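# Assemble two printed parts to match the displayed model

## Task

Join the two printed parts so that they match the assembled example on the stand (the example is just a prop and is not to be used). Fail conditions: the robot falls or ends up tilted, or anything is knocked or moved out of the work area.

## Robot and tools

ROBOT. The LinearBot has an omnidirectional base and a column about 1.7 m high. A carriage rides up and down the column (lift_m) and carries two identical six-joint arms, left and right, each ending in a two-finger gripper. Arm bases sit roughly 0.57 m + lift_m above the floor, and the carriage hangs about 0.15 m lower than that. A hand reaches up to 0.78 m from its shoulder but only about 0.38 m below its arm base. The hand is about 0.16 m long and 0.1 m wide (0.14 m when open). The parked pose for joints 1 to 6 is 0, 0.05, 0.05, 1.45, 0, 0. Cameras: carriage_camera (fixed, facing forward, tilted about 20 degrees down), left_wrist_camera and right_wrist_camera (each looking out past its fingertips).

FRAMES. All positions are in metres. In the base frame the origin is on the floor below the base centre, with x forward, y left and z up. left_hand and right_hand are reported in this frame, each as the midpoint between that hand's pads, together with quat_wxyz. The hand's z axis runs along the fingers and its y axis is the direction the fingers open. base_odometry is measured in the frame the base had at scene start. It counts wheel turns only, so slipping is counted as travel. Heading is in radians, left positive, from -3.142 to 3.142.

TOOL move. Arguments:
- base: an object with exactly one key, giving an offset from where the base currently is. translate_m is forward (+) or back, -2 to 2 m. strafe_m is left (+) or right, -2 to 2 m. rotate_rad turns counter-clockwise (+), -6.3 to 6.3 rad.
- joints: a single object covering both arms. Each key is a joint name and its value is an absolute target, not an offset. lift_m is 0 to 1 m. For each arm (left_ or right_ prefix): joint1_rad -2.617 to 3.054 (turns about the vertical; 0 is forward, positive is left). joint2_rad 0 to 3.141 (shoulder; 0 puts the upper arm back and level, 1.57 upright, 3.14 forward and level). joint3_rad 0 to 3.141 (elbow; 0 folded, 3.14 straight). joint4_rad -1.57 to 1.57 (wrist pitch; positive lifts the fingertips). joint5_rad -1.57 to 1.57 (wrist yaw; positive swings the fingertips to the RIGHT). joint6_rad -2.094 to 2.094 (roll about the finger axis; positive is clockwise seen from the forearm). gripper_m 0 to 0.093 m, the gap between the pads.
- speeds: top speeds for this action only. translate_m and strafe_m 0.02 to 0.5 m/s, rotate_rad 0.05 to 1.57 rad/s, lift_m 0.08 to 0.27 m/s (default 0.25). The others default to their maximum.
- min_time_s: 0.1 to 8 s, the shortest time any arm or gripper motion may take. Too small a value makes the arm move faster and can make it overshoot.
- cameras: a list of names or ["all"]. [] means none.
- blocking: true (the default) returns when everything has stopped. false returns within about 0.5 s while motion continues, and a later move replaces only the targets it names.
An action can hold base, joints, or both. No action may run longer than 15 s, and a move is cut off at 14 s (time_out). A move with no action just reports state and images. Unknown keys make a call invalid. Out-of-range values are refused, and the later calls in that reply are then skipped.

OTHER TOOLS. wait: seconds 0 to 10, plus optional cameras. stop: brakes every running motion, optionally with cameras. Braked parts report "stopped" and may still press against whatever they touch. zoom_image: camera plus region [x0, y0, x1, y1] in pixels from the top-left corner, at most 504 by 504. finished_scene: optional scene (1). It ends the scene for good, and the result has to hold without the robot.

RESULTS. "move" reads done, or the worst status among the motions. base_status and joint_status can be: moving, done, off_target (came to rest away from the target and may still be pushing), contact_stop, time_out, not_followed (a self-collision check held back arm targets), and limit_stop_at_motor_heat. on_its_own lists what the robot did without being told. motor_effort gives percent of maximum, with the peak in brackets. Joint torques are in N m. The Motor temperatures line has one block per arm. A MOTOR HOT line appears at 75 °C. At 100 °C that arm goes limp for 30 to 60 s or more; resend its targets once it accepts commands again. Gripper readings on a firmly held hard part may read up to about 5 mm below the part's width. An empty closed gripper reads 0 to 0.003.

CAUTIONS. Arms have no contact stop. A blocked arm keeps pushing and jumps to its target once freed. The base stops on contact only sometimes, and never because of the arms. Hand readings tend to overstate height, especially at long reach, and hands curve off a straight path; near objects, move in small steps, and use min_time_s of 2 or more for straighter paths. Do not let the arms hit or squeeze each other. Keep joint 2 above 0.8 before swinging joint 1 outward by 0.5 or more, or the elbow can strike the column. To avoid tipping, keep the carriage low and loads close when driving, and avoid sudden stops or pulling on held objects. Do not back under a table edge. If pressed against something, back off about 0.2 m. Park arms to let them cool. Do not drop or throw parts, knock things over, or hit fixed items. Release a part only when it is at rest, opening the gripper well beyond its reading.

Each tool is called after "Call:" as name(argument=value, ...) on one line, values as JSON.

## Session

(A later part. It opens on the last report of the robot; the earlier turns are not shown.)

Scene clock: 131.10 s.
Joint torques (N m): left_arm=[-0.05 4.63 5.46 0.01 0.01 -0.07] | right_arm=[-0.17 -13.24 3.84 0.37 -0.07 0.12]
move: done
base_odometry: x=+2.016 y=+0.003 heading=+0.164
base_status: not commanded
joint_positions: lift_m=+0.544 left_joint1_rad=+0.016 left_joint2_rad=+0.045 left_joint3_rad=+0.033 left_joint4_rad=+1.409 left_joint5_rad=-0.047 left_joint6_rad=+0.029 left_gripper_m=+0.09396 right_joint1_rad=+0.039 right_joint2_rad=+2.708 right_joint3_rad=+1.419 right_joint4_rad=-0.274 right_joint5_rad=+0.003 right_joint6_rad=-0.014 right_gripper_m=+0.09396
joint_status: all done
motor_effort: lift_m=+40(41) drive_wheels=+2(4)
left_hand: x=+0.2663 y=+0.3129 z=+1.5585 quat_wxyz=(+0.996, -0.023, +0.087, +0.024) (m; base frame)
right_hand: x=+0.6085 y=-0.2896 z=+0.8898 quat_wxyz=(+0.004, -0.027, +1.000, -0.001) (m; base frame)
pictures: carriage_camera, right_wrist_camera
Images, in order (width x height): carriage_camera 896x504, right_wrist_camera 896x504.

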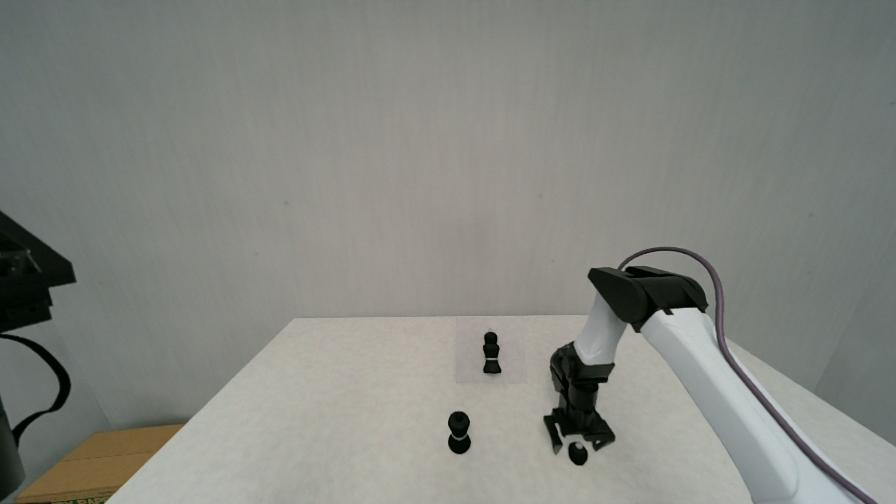

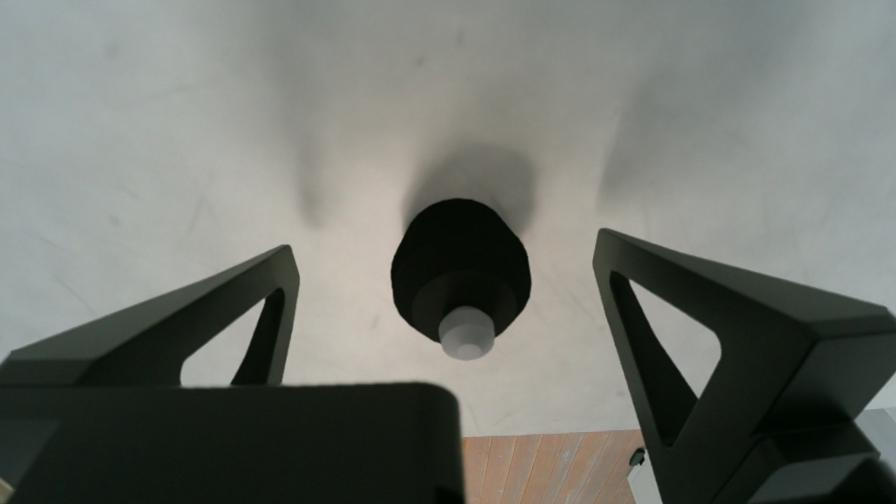

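Call:
move(joints={"right_joint1_rad": 0.018, "lift_m": 0.536}, min_time_s=0.8, cameras=["carriage_camera", "right_wrist_camera"])

Call:
zoom_image(camera="right_wrist_camera", region=[250, 100, 650, 400])

Scene clock: 136.77 s.
Joint torques (N m): left_arm=[-0.05 4.63 5.46 0.03 0.01 -0.07] | right_arm=[-0.54 -13.34 3.7 0.41 -0.07 0.13]
move: done
base_odometry: x=+2.016 y=+0.003 heading=+0.164
base_status: not commanded
joint_positions: lift_m=+0.536 left_joint1_rad=+0.016 left_joint2_rad=+0.045 left_joint3_rad=+0.033 left_joint4_rad=+1.409 left_joint5_rad=-0.047 left_joint6_rad=+0.029 left_gripper_m=+0.09396 right_joint1_rad=+0.025 right_joint2_rad=+2.709 right_joint3_rad=+1.420 right_joint4_rad=-0.278 right_joint5_rad=+0.003 right_joint6_rad=-0.014 right_gripper_m=+0.09396
joint_status: all done
motor_effort: lift_m=+39(40) drive_wheels=+2(4)
left_hand: x=+0.2663 y=+0.3129 z=+1.5505 quat_wxyz=(+0.996, -0.023, +0.087, +0.024) (m; base frame)
right_hand: x=+0.6083 y=-0.2948 z=+0.8817 quat_wxyz=(+0.002, -0.020, +1.000, -0.001) (m; base frame)
pictures: carriage_camera, right_wrist_camera
Images, in order (width x height): carriage_camera 896x504, right_wrist_camera 896x504.

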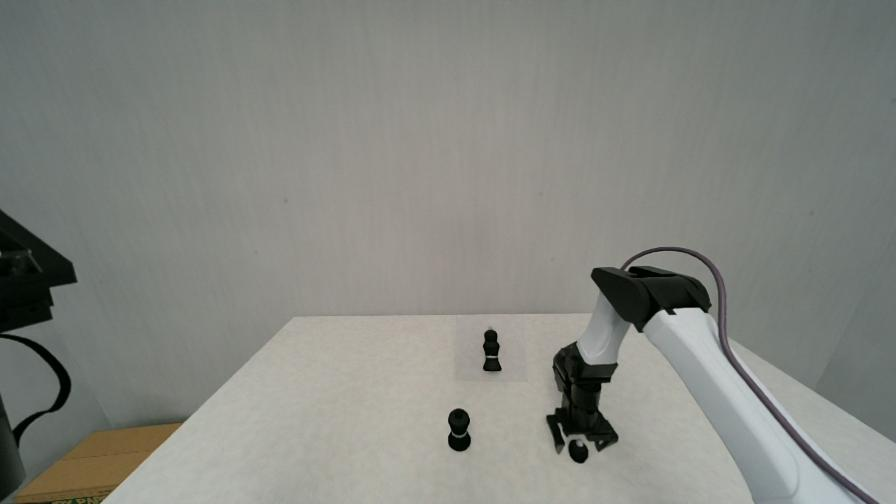

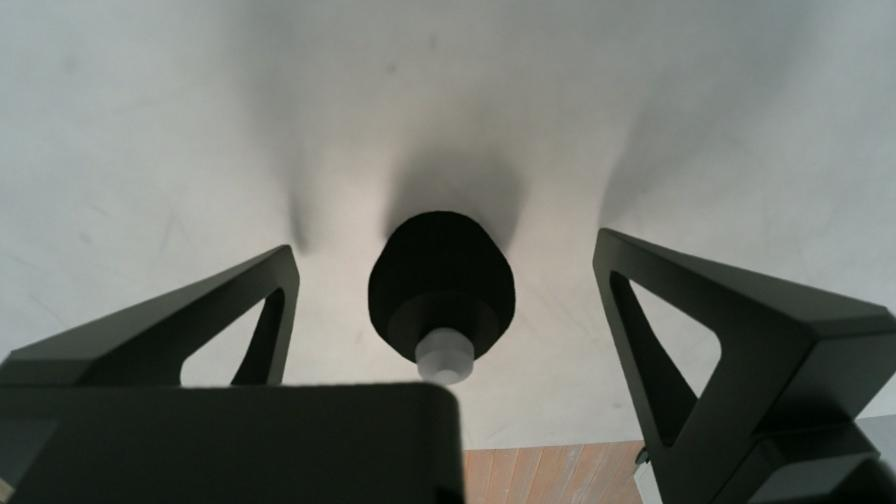

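Scaled by 1.260 from the camera's 896x504 image, which has a finer 1280x720 frame.

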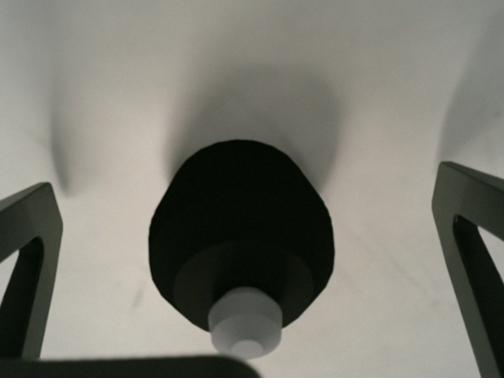

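Call:
move(joints={"right_gripper_m": 0.036}, min_time_s=2, cameras=["carriage_camera", "right_wrist_camera"])

Scene clock: 141.60 s.
Joint torques (N m): left_arm=[-0.05 4.62 5.45 0.01 0.01 -0.07] | right_arm=[-0.54 -13.33 3.7 0.41 -0.07 0.13]
Motor temperatures (°C): left_arm=[28 37 42 29 26 24 24] | right_arm=[24 51 38 29 25 24 25]
move: off_target
base_odometry: x=+2.016 y=+0.003 heading=+0.164
base_status: not commanded
joint_positions: lift_m=+0.536 left_joint1_rad=+0.016 left_joint2_rad=+0.045 left_joint3_rad=+0.033 left_joint4_rad=+1.409 left_joint5_rad=-0.047 left_joint6_rad=+0.029 left_gripper_m=+0.09396 right_joint1_rad=+0.025 right_joint2_rad=+2.709 right_joint3_rad=+1.420 right_joint4_rad=-0.278 right_joint5_rad=+0.003 right_joint6_rad=-0.014 right_gripper_m=+0.04059
joint_status: right_gripper_m off_target (ended at +0.04061, target +0.03600)
motor_effort: lift_m=+40(40) drive_wheels=+2(3)
left_hand: x=+0.2663 y=+0.3129 z=+1.5505 quat_wxyz=(+0.996, -0.023, +0.087, +0.024) (m; base frame)
right_hand: x=+0.6083 y=-0.2947 z=+0.8817 quat_wxyz=(+0.002, -0.020, +1.000, -0.001) (m; base frame)
pictures: carriage_camera, right_wrist_camera
Images, in order (width x height): carriage_camera 896x504, right_wrist_camera 896x504.

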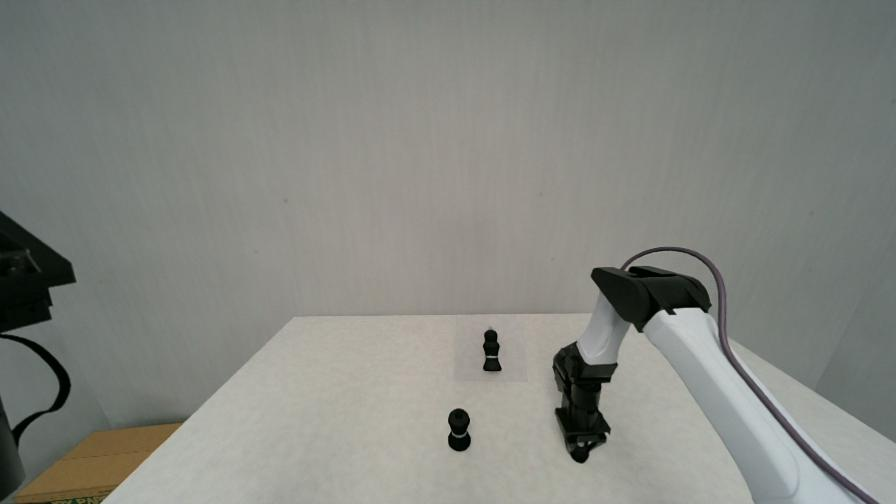

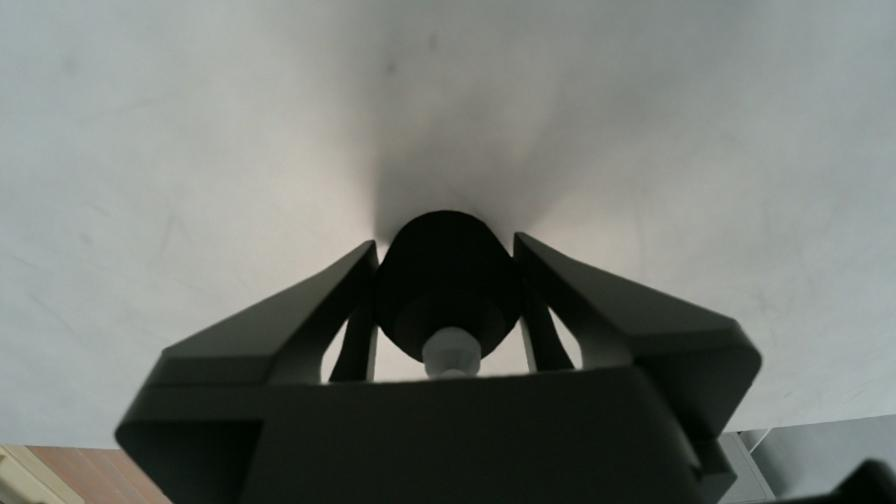

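Call:
move(joints={"lift_m": 0.7}, speeds={"lift_m": 0.12}, cameras=["right_wrist_camera"])

Call:
move(base={"strafe_m": 0.22}, speeds={"strafe_m": 0.12}, cameras=["carriage_camera", "right_wrist_camera"])

Call:
zoom_image(camera="carriage_camera", region=[460, 330, 700, 504])

Scene clock: 155.83 s.
Joint torques (N m): left_arm=[-0.05 4.57 5.38 0.02 0.01 -0.07] | right_arm=[-0.54 -13.44 3.62 0.41 -0.07 0.12]
move: done
base_odometry: x=+2.016 y=+0.003 heading=+0.164
base_status: not commanded
joint_positions: lift_m=+0.700 left_joint1_rad=+0.016 left_joint2_rad=+0.045 left_joint3_rad=+0.033 left_joint4_rad=+1.409 left_joint5_rad=-0.047 left_joint6_rad=+0.029 left_gripper_m=+0.09396 right_joint1_rad=+0.025 right_joint2_rad=+2.709 right_joint3_rad=+1.422 right_joint4_rad=-0.278 right_joint5_rad=+0.003 right_joint6_rad=-0.014 right_gripper_m=+0.04058
joint_status: all done
motor_effort: lift_m=+44(53) drive_wheels=+3(4)
left_hand: x=+0.2662 y=+0.3129 z=+1.7143 quat_wxyz=(+0.996, -0.023, +0.087, +0.024) (m; base frame)
right_hand: x=+0.6085 y=-0.2947 z=+1.0454 quat_wxyz=(+0.002, -0.020, +1.000, -0.001) (m; base frame)
pictures: right_wrist_camera
Images, in order (width x height): right_wrist_camera 896x504.

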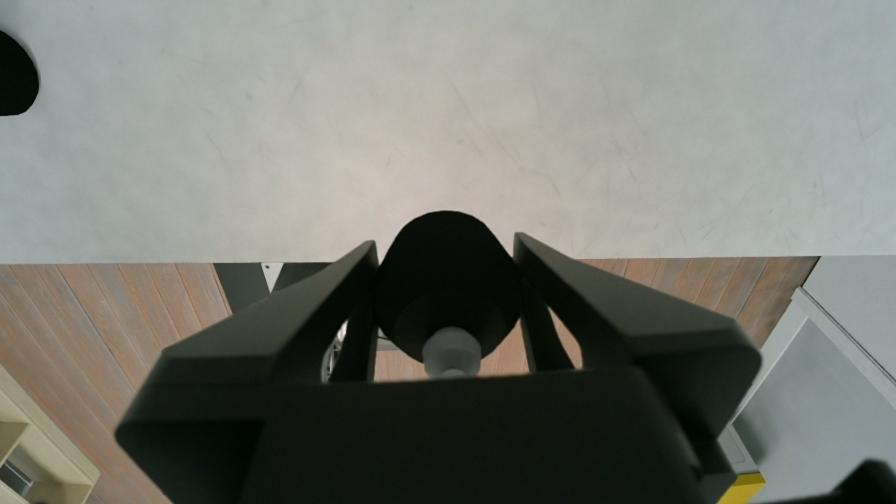

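Scene clock: 158.43 s.
Joint torques (N m): left_arm=[-0.09 4.63 5.46 0.01 -0.01 -0.07] | right_arm=[0.03 -13.38 3.6 0.42 -0.05 0.12]
move: done
base_odometry: x=+1.981 y=+0.220 heading=+0.164
base_status: done
joint_positions: lift_m=+0.700 left_joint1_rad=+0.016 left_joint2_rad=+0.045 left_joint3_rad=+0.033 left_joint4_rad=+1.409 left_joint5_rad=-0.046 left_joint6_rad=+0.029 left_gripper_m=+0.09396 right_joint1_rad=+0.020 right_joint2_rad=+2.709 right_joint3_rad=+1.422 right_joint4_rad=-0.278 right_joint5_rad=+0.001 right_joint6_rad=-0.014 right_gripper_m=+0.04058
joint_status: not commanded
motor_effort: lift_m=+44(44) drive_wheels=-3(10)
left_hand: x=+0.2662 y=+0.3128 z=+1.7143 quat_wxyz=(+0.996, -0.023, +0.087, +0.024) (m; base frame)
right_hand: x=+0.6085 y=-0.2967 z=+1.0454 quat_wxyz=(+0.002, -0.017, +1.000, -0.001) (m; base frame)
pictures: carriage_camera, right_wrist_camera
Images, in order (width x height): carriage_camera 896x504, right_wrist_camera 896x504.

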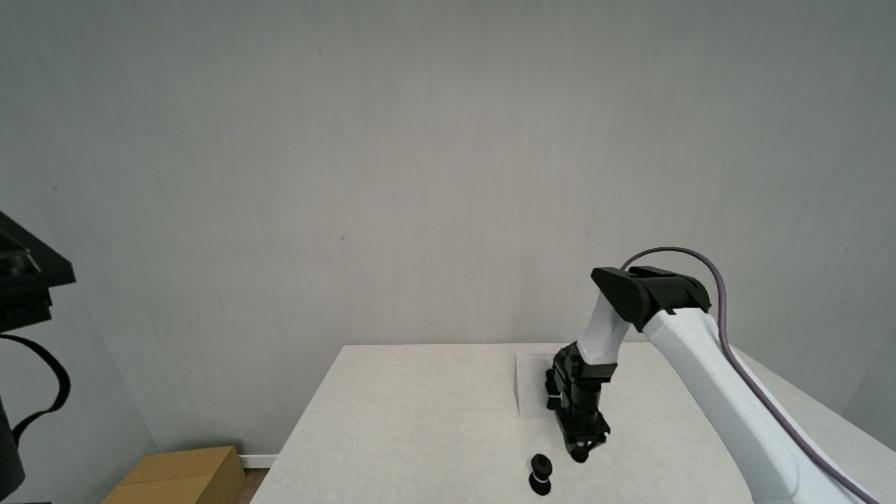

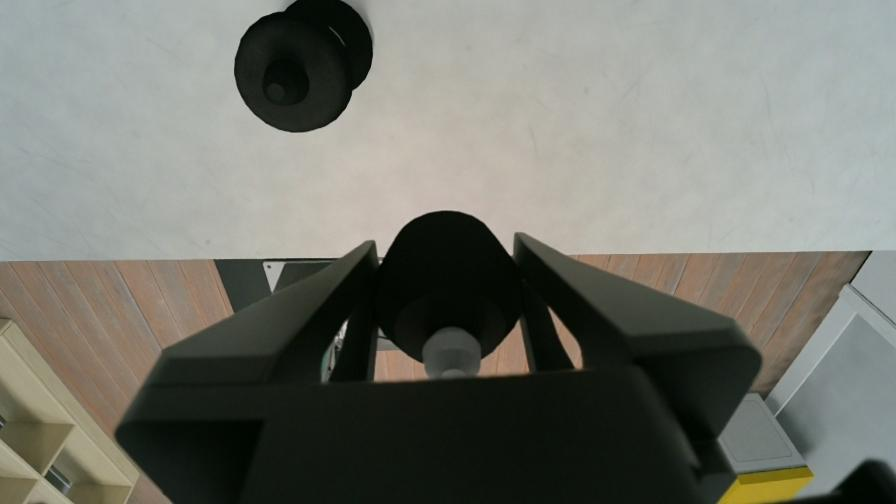

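Scaled by 2.100 from the camera's 896x504 image, which has a finer 1280x720 frame.

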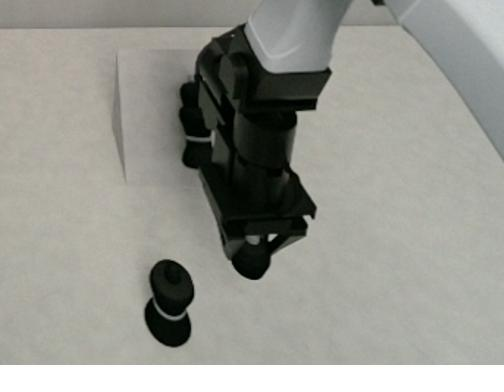

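Call:
move(joints={"right_joint1_rad": 0.19, "right_joint2_rad": 2.792, "right_joint3_rad": 1.664, "right_joint4_rad": -0.434, "right_joint5_rad": -0.01, "right_joint6_rad": 0.0}, min_time_s=2, cameras=["carriage_camera", "right_wrist_camera"])

Call:
zoom_image(camera="carriage_camera", region=[440, 360, 640, 504])

Call:
zoom_image(camera="right_wrist_camera", region=[250, 0, 650, 400])

Scene clock: 166.63 s.
Joint torques (N m): left_arm=[-0.08 4.63 5.45 0.01 0 -0.07] | right_arm=[0.92 -12.41 5.05 0.32 -0.05 0.12]
move: done
base_odometry: x=+1.981 y=+0.220 heading=+0.164
base_status: not commanded
joint_positions: lift_m=+0.700 left_joint1_rad=+0.016 left_joint2_rad=+0.045 left_joint3_rad=+0.033 left_joint4_rad=+1.409 left_joint5_rad=-0.046 left_joint6_rad=+0.029 left_gripper_m=+0.09396 right_joint1_rad=+0.182 right_joint2_rad=+2.778 right_joint3_rad=+1.647 right_joint4_rad=-0.421 right_joint5_rad=+0.001 right_joint6_rad=-0.014 right_gripper_m=+0.04058
joint_status: all done
motor_effort: lift_m=+44(44) drive_wheels=-2(2)
left_hand: x=+0.2662 y=+0.3128 z=+1.7143 quat_wxyz=(+0.996, -0.023, +0.087, +0.024) (m; base frame)
right_hand: x=+0.6447 y=-0.2262 z=+1.0512 quat_wxyz=(+0.010, -0.098, +0.995, +0.000) (m; base frame)
pictures: carriage_camera, right_wrist_camera
Images, in order (width x height): carriage_camera 896x504, right_wrist_camera 896x504.

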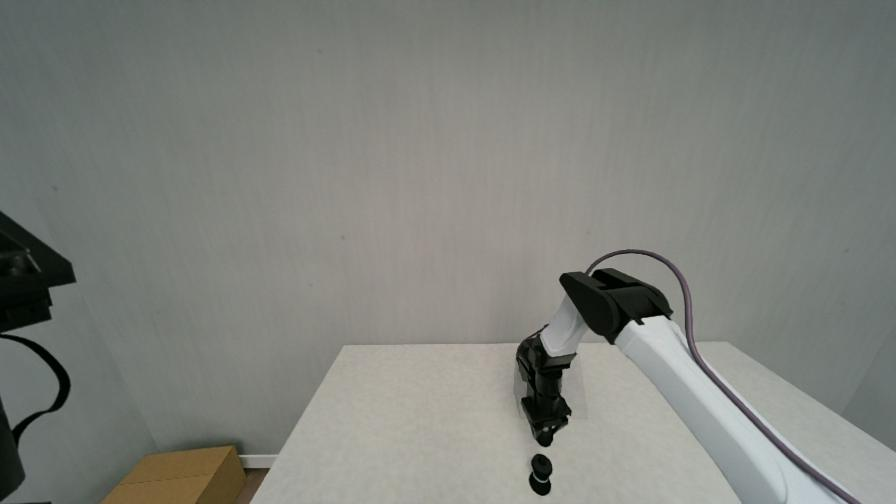

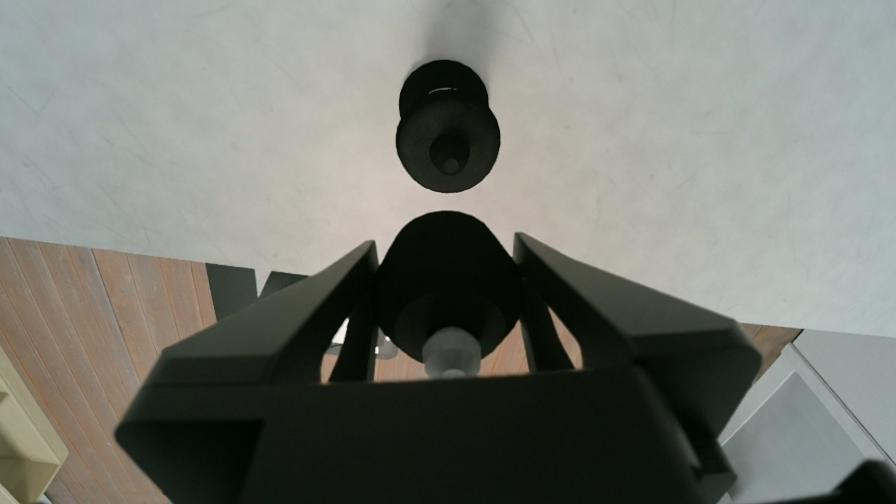

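Scaled by 2.520 from the camera's 896x504 image, which has a finer 1280x720 frame.

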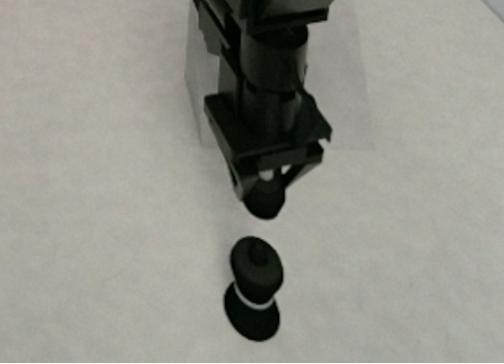

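Scaled by 1.260 from the camera's 896x504 image, which has a finer 1280x720 frame.

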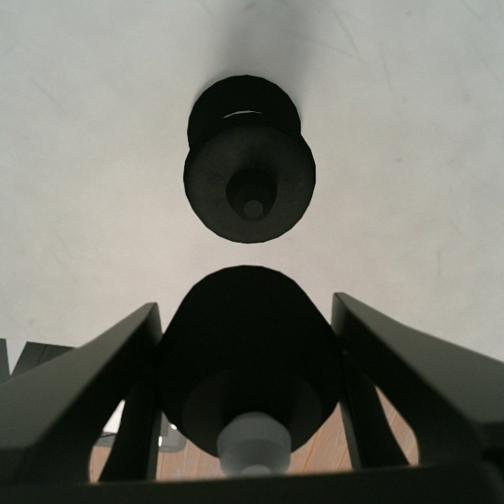

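Call:
move(joints={"right_joint1_rad": 0.19, "right_joint2_rad": 2.807, "right_joint3_rad": 1.703, "right_joint4_rad": -0.473, "right_joint5_rad": -0.01, "right_joint6_rad": 0.0, "lift_m": 0.655}, min_time_s=1, cameras=["carriage_camera", "right_wrist_camera"])

Call:
zoom_image(camera="carriage_camera", region=[480, 380, 610, 500])

Call:
zoom_image(camera="right_wrist_camera", region=[250, 0, 650, 400])

Scene clock: 199.43 s.
Joint torques (N m): left_arm=[-0.08 4.63 5.45 0.01 0 -0.07] | right_arm=[0.94 -12.96 5.09 0.26 -0.05 0.12]
move: done
base_odometry: x=+1.981 y=+0.220 heading=+0.164
base_status: not commanded
joint_positions: lift_m=+0.655 left_joint1_rad=+0.016 left_joint2_rad=+0.045 left_joint3_rad=+0.033 left_joint4_rad=+1.409 left_joint5_rad=-0.046 left_joint6_rad=+0.029 left_gripper_m=+0.09396 right_joint1_rad=+0.182 right_joint2_rad=+2.798 right_joint3_rad=+1.686 right_joint4_rad=-0.460 right_joint5_rad=+0.001 right_joint6_rad=-0.014 right_gripper_m=+0.04058
joint_status: all done
motor_effort: lift_m=+40(41) drive_wheels=-2(2)
left_hand: x=+0.2662 y=+0.3128 z=+1.6695 quat_wxyz=(+0.996, -0.023, +0.087, +0.024) (m; base frame)
right_hand: x=+0.6453 y=-0.2261 z=+1.0046 quat_wxyz=(+0.000, -0.098, +0.995, -0.001) (m; base frame)
pictures: carriage_camera, right_wrist_camera
Images, in order (width x height): carriage_camera 896x504, right_wrist_camera 896x504.

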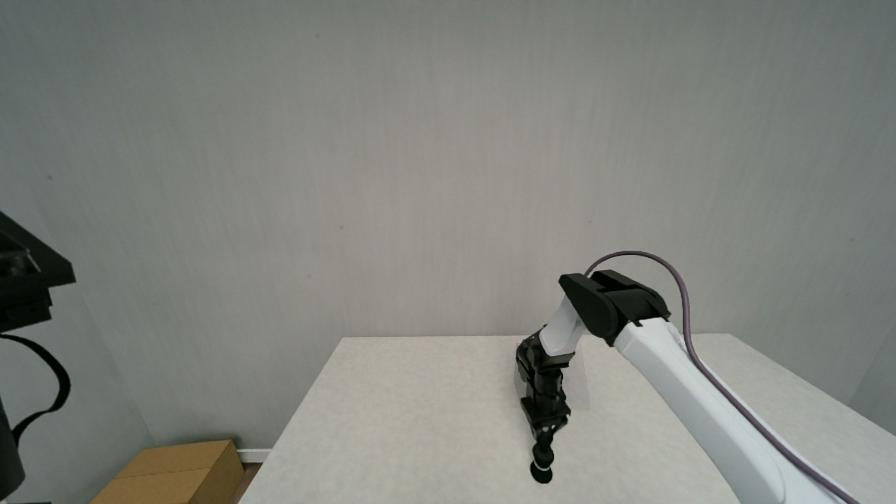

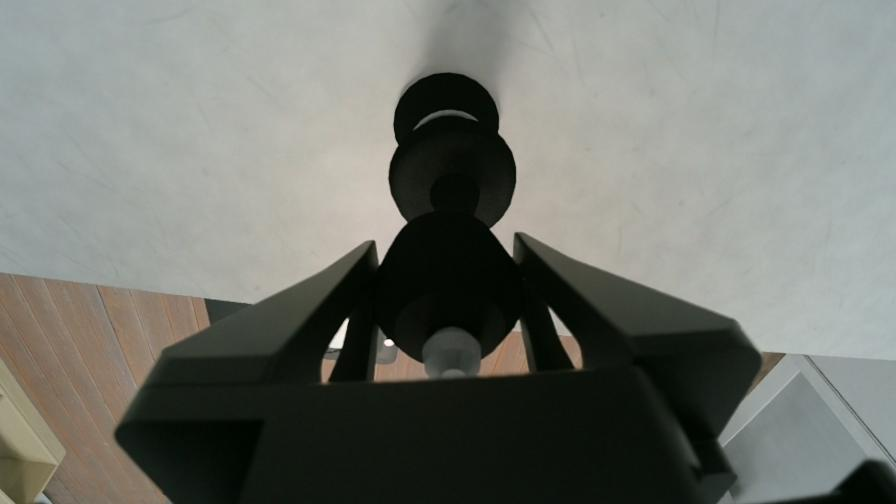

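Scaled by 3.877 from the camera's 896x504 image, which has a finer 1280x720 frame.

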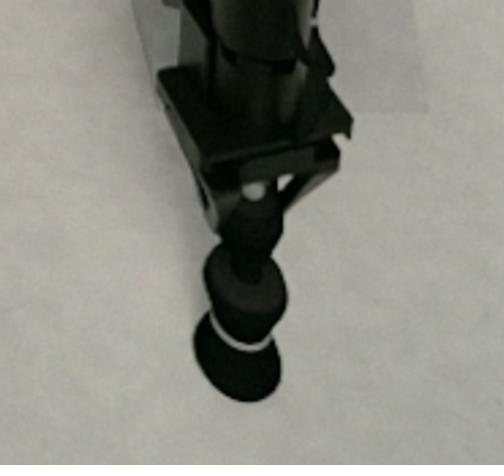

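Scaled by 1.260 from the camera's 896x504 image, which has a finer 1280x720 frame.

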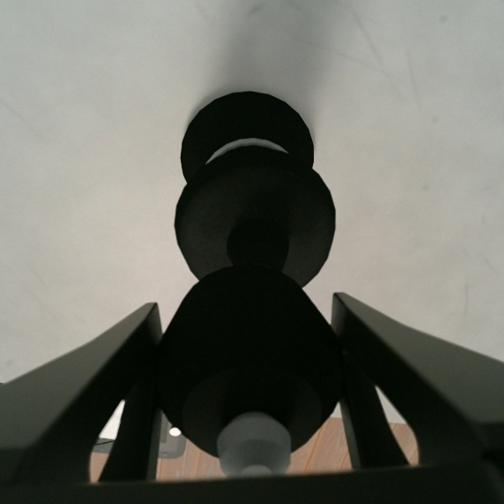

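Call:
move(joints={"right_joint1_rad": 0.171, "right_joint2_rad": 2.82, "right_joint3_rad": 1.734, "right_joint4_rad": -0.487, "right_joint5_rad": -0.01, "right_joint6_rad": 0.0, "lift_m": 0.645}, min_time_s=0.8, cameras=["carriage_camera", "right_wrist_camera"])

Call:
zoom_image(camera="carriage_camera", region=[480, 380, 610, 500])

Call:
zoom_image(camera="right_wrist_camera", region=[250, 0, 650, 400])

Scene clock: 209.03 s.
Joint torques (N m): left_arm=[-0.08 4.62 5.46 0.01 0 -0.07] | right_arm=[-0.58 -12.62 5.2 0.28 -0.05 0.12]
move: done
base_odometry: x=+1.981 y=+0.220 heading=+0.164
base_status: not commanded
joint_positions: lift_m=+0.645 left_joint1_rad=+0.016 left_joint2_rad=+0.045 left_joint3_rad=+0.033 left_joint4_rad=+1.409 left_joint5_rad=-0.046 left_joint6_rad=+0.029 left_gripper_m=+0.09396 right_joint1_rad=+0.179 right_joint2_rad=+2.805 right_joint3_rad=+1.717 right_joint4_rad=-0.475 right_joint5_rad=+0.001 right_joint6_rad=-0.014 right_gripper_m=+0.04058
joint_status: all done
motor_effort: lift_m=+40(42) drive_wheels=-2(2)
left_hand: x=+0.2662 y=+0.3128 z=+1.6595 quat_wxyz=(+0.996, -0.023, +0.087, +0.024) (m; base frame)
right_hand: x=+0.6527 y=-0.2263 z=+0.9965 quat_wxyz=(+0.004, -0.097, +0.995, +0.000) (m; base frame)
pictures: carriage_camera, right_wrist_camera
Images, in order (width x height): carriage_camera 896x504, right_wrist_camera 896x504.

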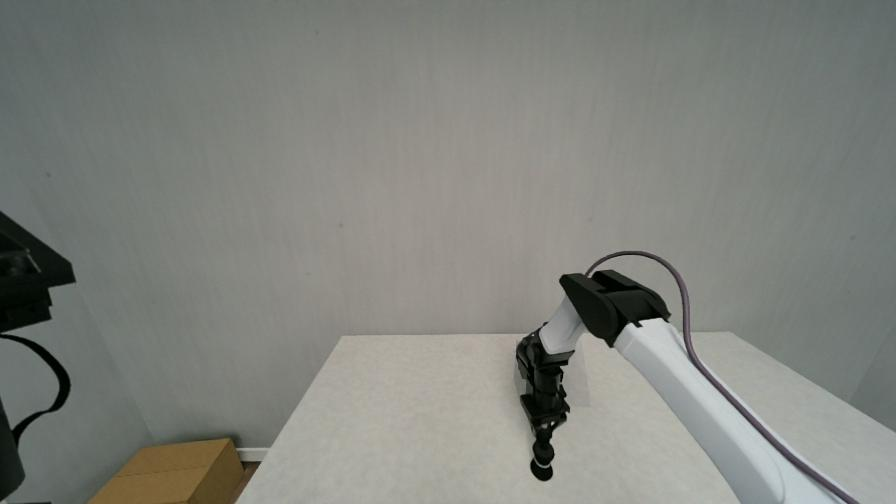

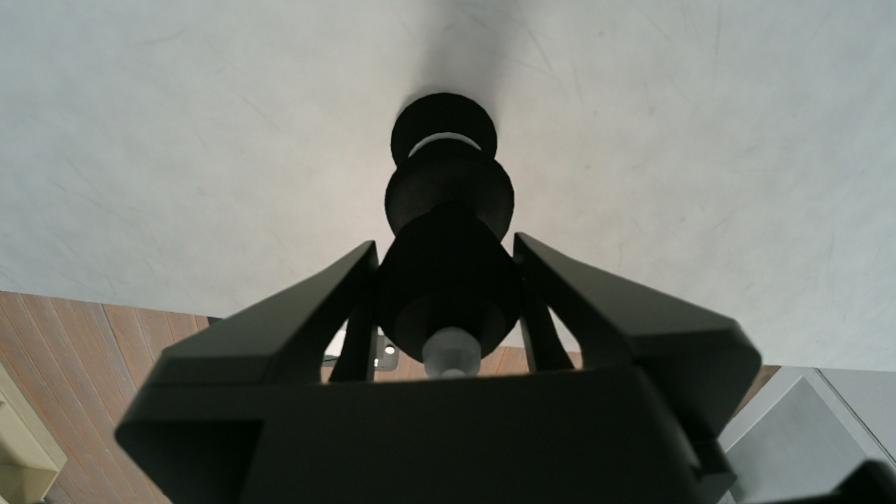

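Scaled by 3.877 from the camera's 896x504 image, which has a finer 1280x720 frame.

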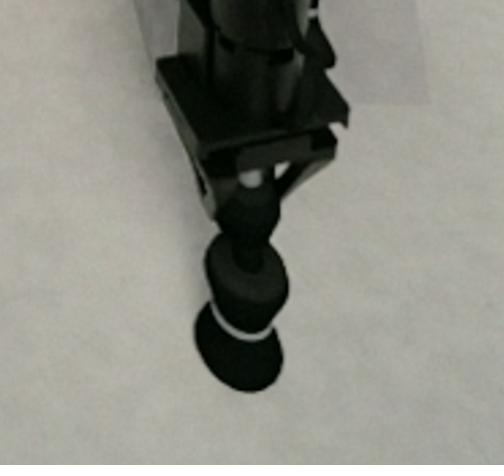

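Scaled by 1.260 from the camera's 896x504 image, which has a finer 1280x720 frame.

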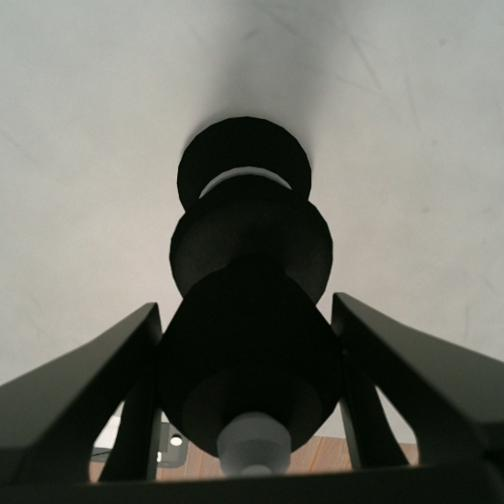

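Call:
move(joints={"right_joint1_rad": 0.164, "lift_m": 0.635}, min_time_s=0.8, cameras=["carriage_camera", "right_wrist_camera"])

Call:
zoom_image(camera="carriage_camera", region=[510, 400, 575, 490])

Call:
zoom_image(camera="right_wrist_camera", region=[300, 50, 600, 400])

Scene clock: 218.17 s.
Joint torques (N m): left_arm=[-0.08 4.6 5.45 0 0 -0.07] | right_arm=[-0.76 -13.67 4.75 0.32 -0.05 0.12]
move: done
base_odometry: x=+1.981 y=+0.220 heading=+0.164
base_status: not commanded
joint_positions: lift_m=+0.635 left_joint1_rad=+0.016 left_joint2_rad=+0.045 left_joint3_rad=+0.033 left_joint4_rad=+1.409 left_joint5_rad=-0.046 left_joint6_rad=+0.029 left_gripper_m=+0.09396 right_joint1_rad=+0.174 right_joint2_rad=+2.816 right_joint3_rad=+1.723 right_joint4_rad=-0.481 right_joint5_rad=+0.001 right_joint6_rad=-0.014 right_gripper_m=+0.04058
joint_status: all done
motor_effort: lift_m=+40(42) drive_wheels=-2(2)
left_hand: x=+0.2662 y=+0.3128 z=+1.6495 quat_wxyz=(+0.996, -0.023, +0.087, +0.024) (m; base frame)
right_hand: x=+0.6505 y=-0.2290 z=+0.9830 quat_wxyz=(-0.001, -0.094, +0.996, -0.001) (m; base frame)
pictures: carriage_camera, right_wrist_camera
Images, in order (width x height): carriage_camera 896x504, right_wrist_camera 896x504.

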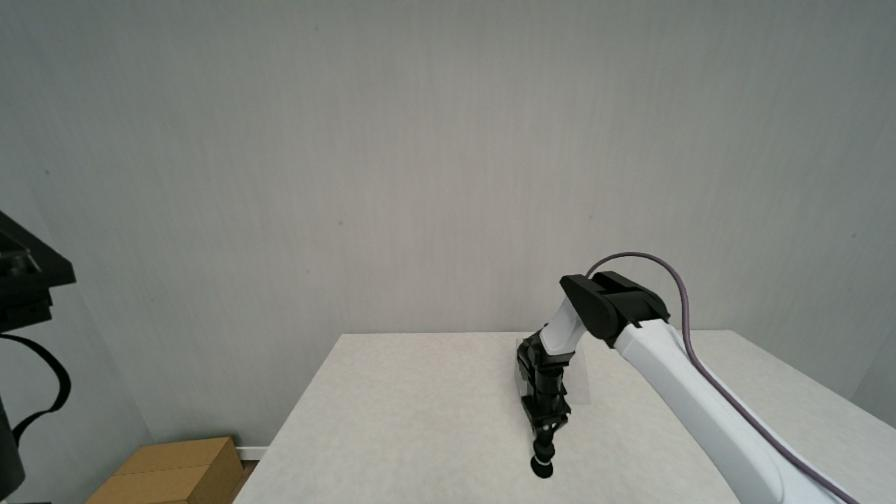

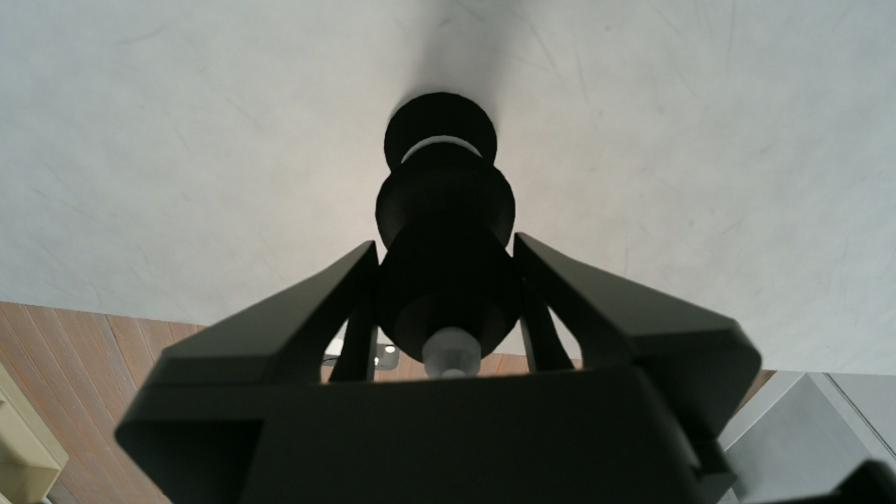

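Scaled by 5.600 from the camera's 896x504 image, which has a finer 1280x720 frame.

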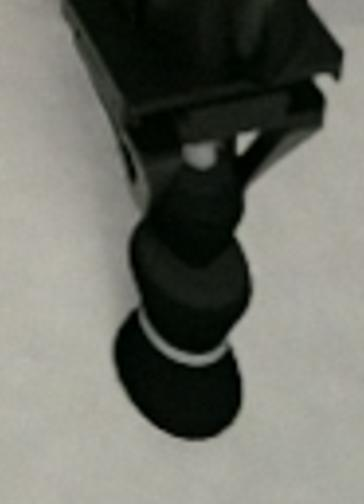

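Scaled by 1.440 from the camera's 896x504 image, which has a finer 1280x720 frame.

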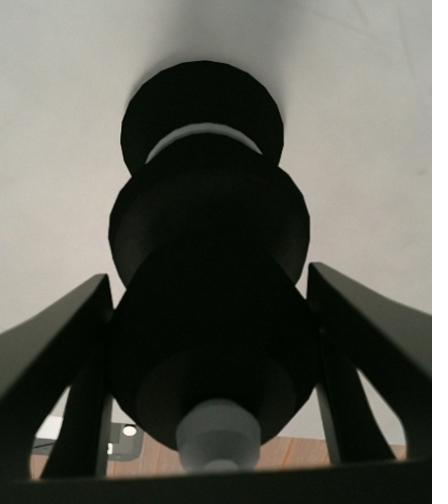

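Call:
move(joints={"lift_m": 0.623}, speeds={"lift_m": 0.08}, cameras=["carriage_camera", "right_wrist_camera"])

Call:
zoom_image(camera="carriage_camera", region=[510, 400, 575, 490])

Call:
zoom_image(camera="right_wrist_camera", region=[300, 50, 600, 400])

Scene clock: 222.53 s.
Joint torques (N m): left_arm=[-0.08 4.52 5.45 0 0 -0.07] | right_arm=[-0.8 -13.81 4.53 0.34 -0.05 0.12]
move: done
base_odometry: x=+1.981 y=+0.220 heading=+0.164
base_status: not commanded
joint_positions: lift_m=+0.623 left_joint1_rad=+0.016 left_joint2_rad=+0.045 left_joint3_rad=+0.033 left_joint4_rad=+1.409 left_joint5_rad=-0.046 left_joint6_rad=+0.029 left_gripper_m=+0.09396 right_joint1_rad=+0.174 right_joint2_rad=+2.817 right_joint3_rad=+1.725 right_joint4_rad=-0.484 right_joint5_rad=+0.001 right_joint6_rad=-0.014 right_gripper_m=+0.04058
joint_status: all done
motor_effort: lift_m=+40(41) drive_wheels=-2(2)
left_hand: x=+0.2662 y=+0.3128 z=+1.6375 quat_wxyz=(+0.996, -0.023, +0.087, +0.024) (m; base frame)
right_hand: x=+0.6501 y=-0.2291 z=+0.9708 quat_wxyz=(-0.003, -0.094, +0.996, -0.001) (m; base frame)
pictures: carriage_camera, right_wrist_camera
Images, in order (width x height): carriage_camera 896x504, right_wrist_camera 896x504.

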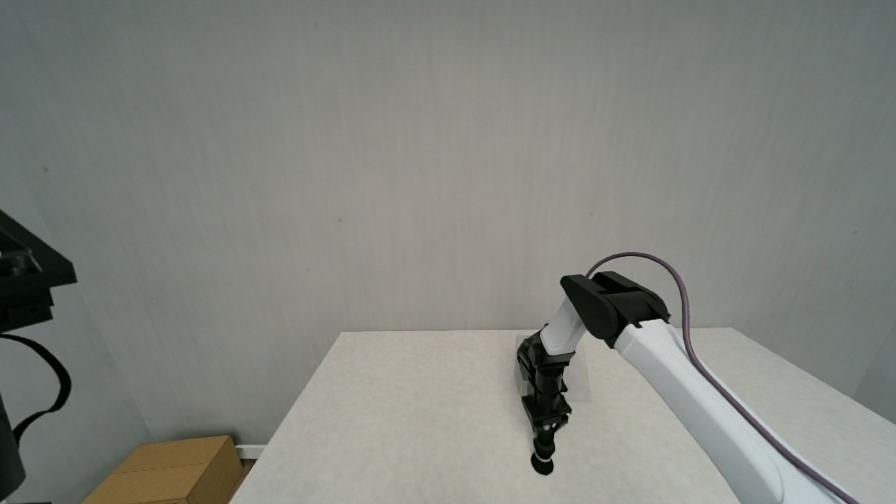

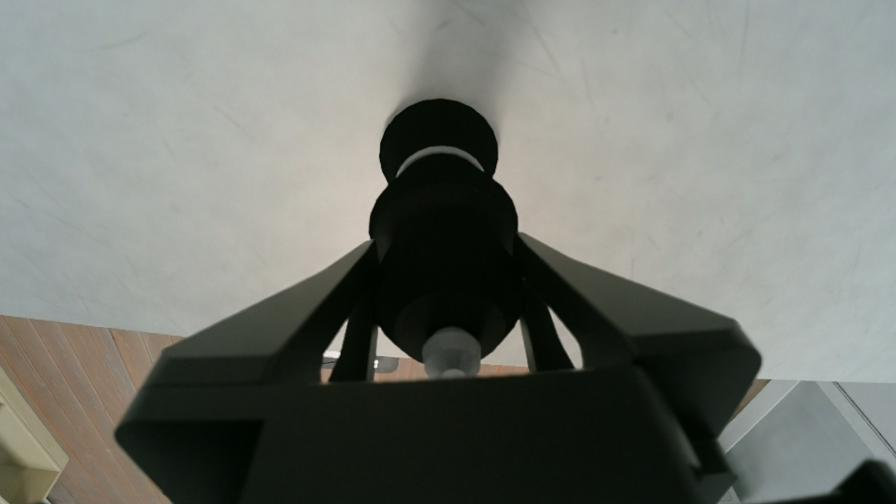

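Scaled by 5.600 from the camera's 896x504 image, which has a finer 1280x720 frame.

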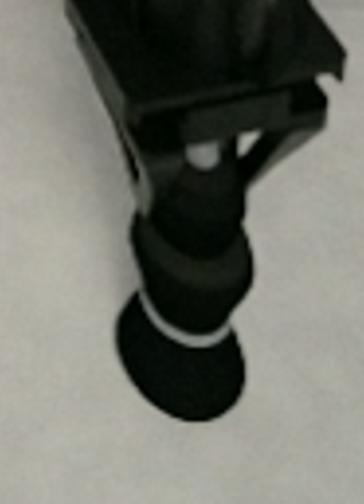

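Scaled by 1.440 from the camera's 896x504 image, which has a finer 1280x720 frame.

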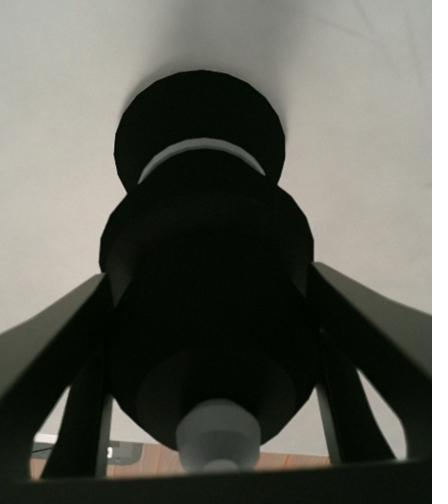

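Call:
move(joints={"lift_m": 0.616}, speeds={"lift_m": 0.08}, cameras=["right_wrist_camera"])

Call:
move(joints={"lift_m": 0.609}, speeds={"lift_m": 0.08}, cameras=["carriage_camera", "right_wrist_camera"])

Call:
zoom_image(camera="carriage_camera", region=[510, 390, 575, 480])

Call:
zoom_image(camera="right_wrist_camera", region=[300, 50, 600, 400])

Scene clock: 225.20 s.
Joint torques (N m): left_arm=[-0.09 4.6 5.46 0.01 0 -0.07] | right_arm=[-0.73 -13.33 4.11 0.55 -0.05 0.11]
move: done
base_odometry: x=+1.981 y=+0.220 heading=+0.164
base_status: not commanded
joint_positions: lift_m=+0.616 left_joint1_rad=+0.016 left_joint2_rad=+0.045 left_joint3_rad=+0.033 left_joint4_rad=+1.409 left_joint5_rad=-0.046 left_joint6_rad=+0.029 left_gripper_m=+0.09396 right_joint1_rad=+0.174 right_joint2_rad=+2.812 right_joint3_rad=+1.731 right_joint4_rad=-0.505 right_joint5_rad=+0.001 right_joint6_rad=-0.013 right_gripper_m=+0.04058
joint_status: all done
motor_effort: lift_m=+36(37) drive_wheels=-2(2)
left_hand: x=+0.2662 y=+0.3128 z=+1.6308 quat_wxyz=(+0.996, -0.023, +0.087, +0.024) (m; base frame)
right_hand: x=+0.6494 y=-0.2292 z=+0.9673 quat_wxyz=(-0.007, -0.093, +0.996, -0.001) (m; base frame)
pictures: right_wrist_camera
Images, in order (width x height): right_wrist_camera 896x504.

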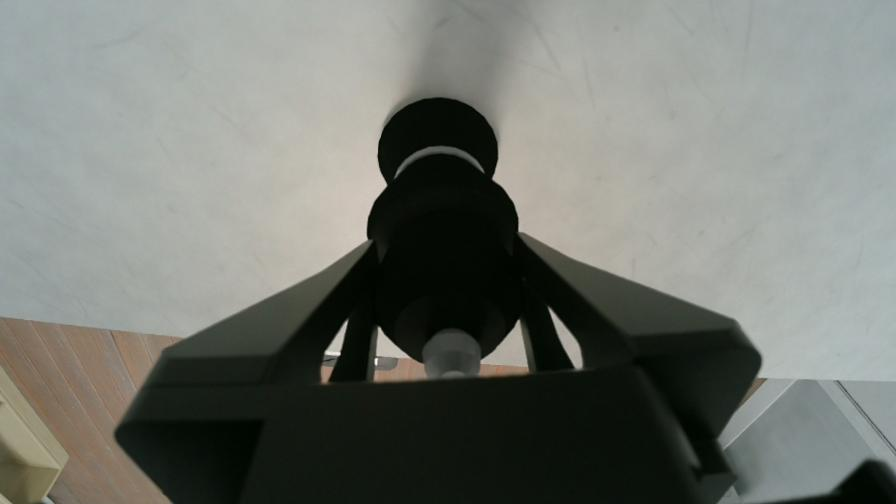

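Scene clock: 225.67 s.
Joint torques (N m): left_arm=[-0.09 4.64 5.46 0 0 -0.07] | right_arm=[-0.77 -12 3.88 0.83 -0.05 0.11]
move: done
base_odometry: x=+1.981 y=+0.220 heading=+0.164
base_status: not commanded
joint_positions: lift_m=+0.609 left_joint1_rad=+0.016 left_joint2_rad=+0.045 left_joint3_rad=+0.033 left_joint4_rad=+1.409 left_joint5_rad=-0.046 left_joint6_rad=+0.029 left_gripper_m=+0.09396 right_joint1_rad=+0.174 right_joint2_rad=+2.799 right_joint3_rad=+1.734 right_joint4_rad=-0.530 right_joint5_rad=+0.001 right_joint6_rad=-0.013 right_gripper_m=+0.04058
joint_status: all done
motor_effort: lift_m=+35(37) drive_wheels=-2(2)
left_hand: x=+0.2662 y=+0.3128 z=+1.6238 quat_wxyz=(+0.996, -0.023, +0.087, +0.024) (m; base frame)
right_hand: x=+0.6492 y=-0.2292 z=+0.9665 quat_wxyz=(-0.012, -0.093, +0.996, -0.001) (m; base frame)
pictures: carriage_camera, right_wrist_camera
Images, in order (width x height): carriage_camera 896x504, right_wrist_camera 896x504.

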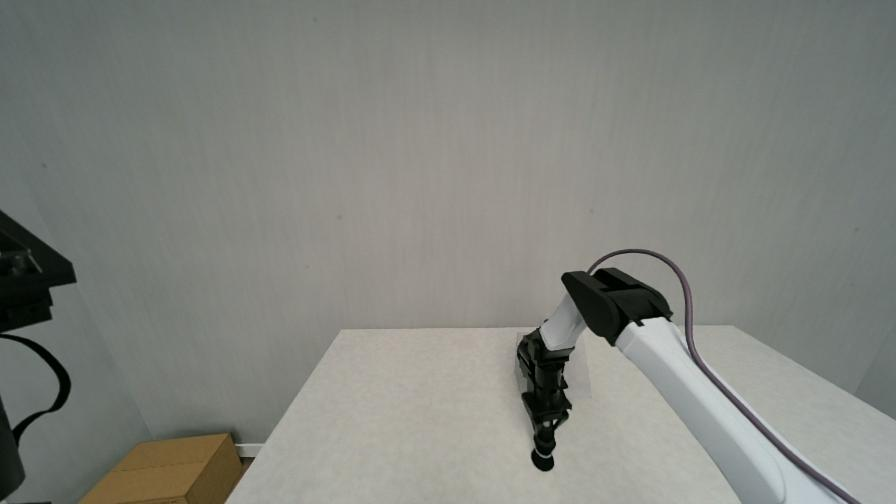

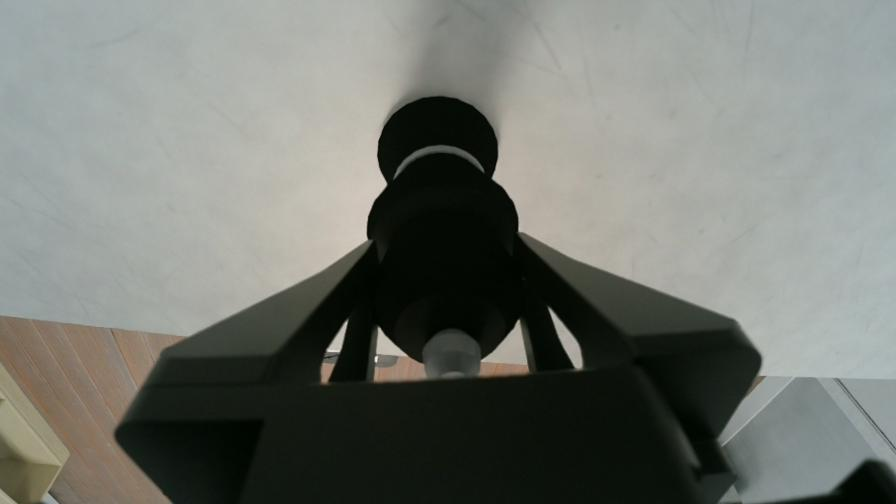

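Scaled by 5.600 from the camera's 896x504 image, which has a finer 1280x720 frame.

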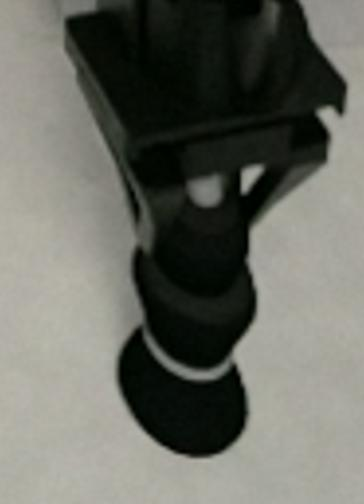

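Scaled by 1.440 from the camera's 896x504 image, which has a finer 1280x720 frame.

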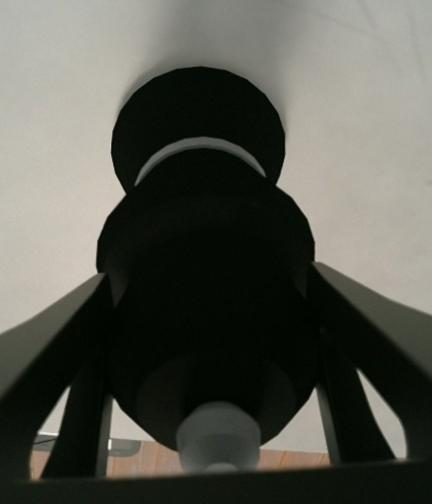

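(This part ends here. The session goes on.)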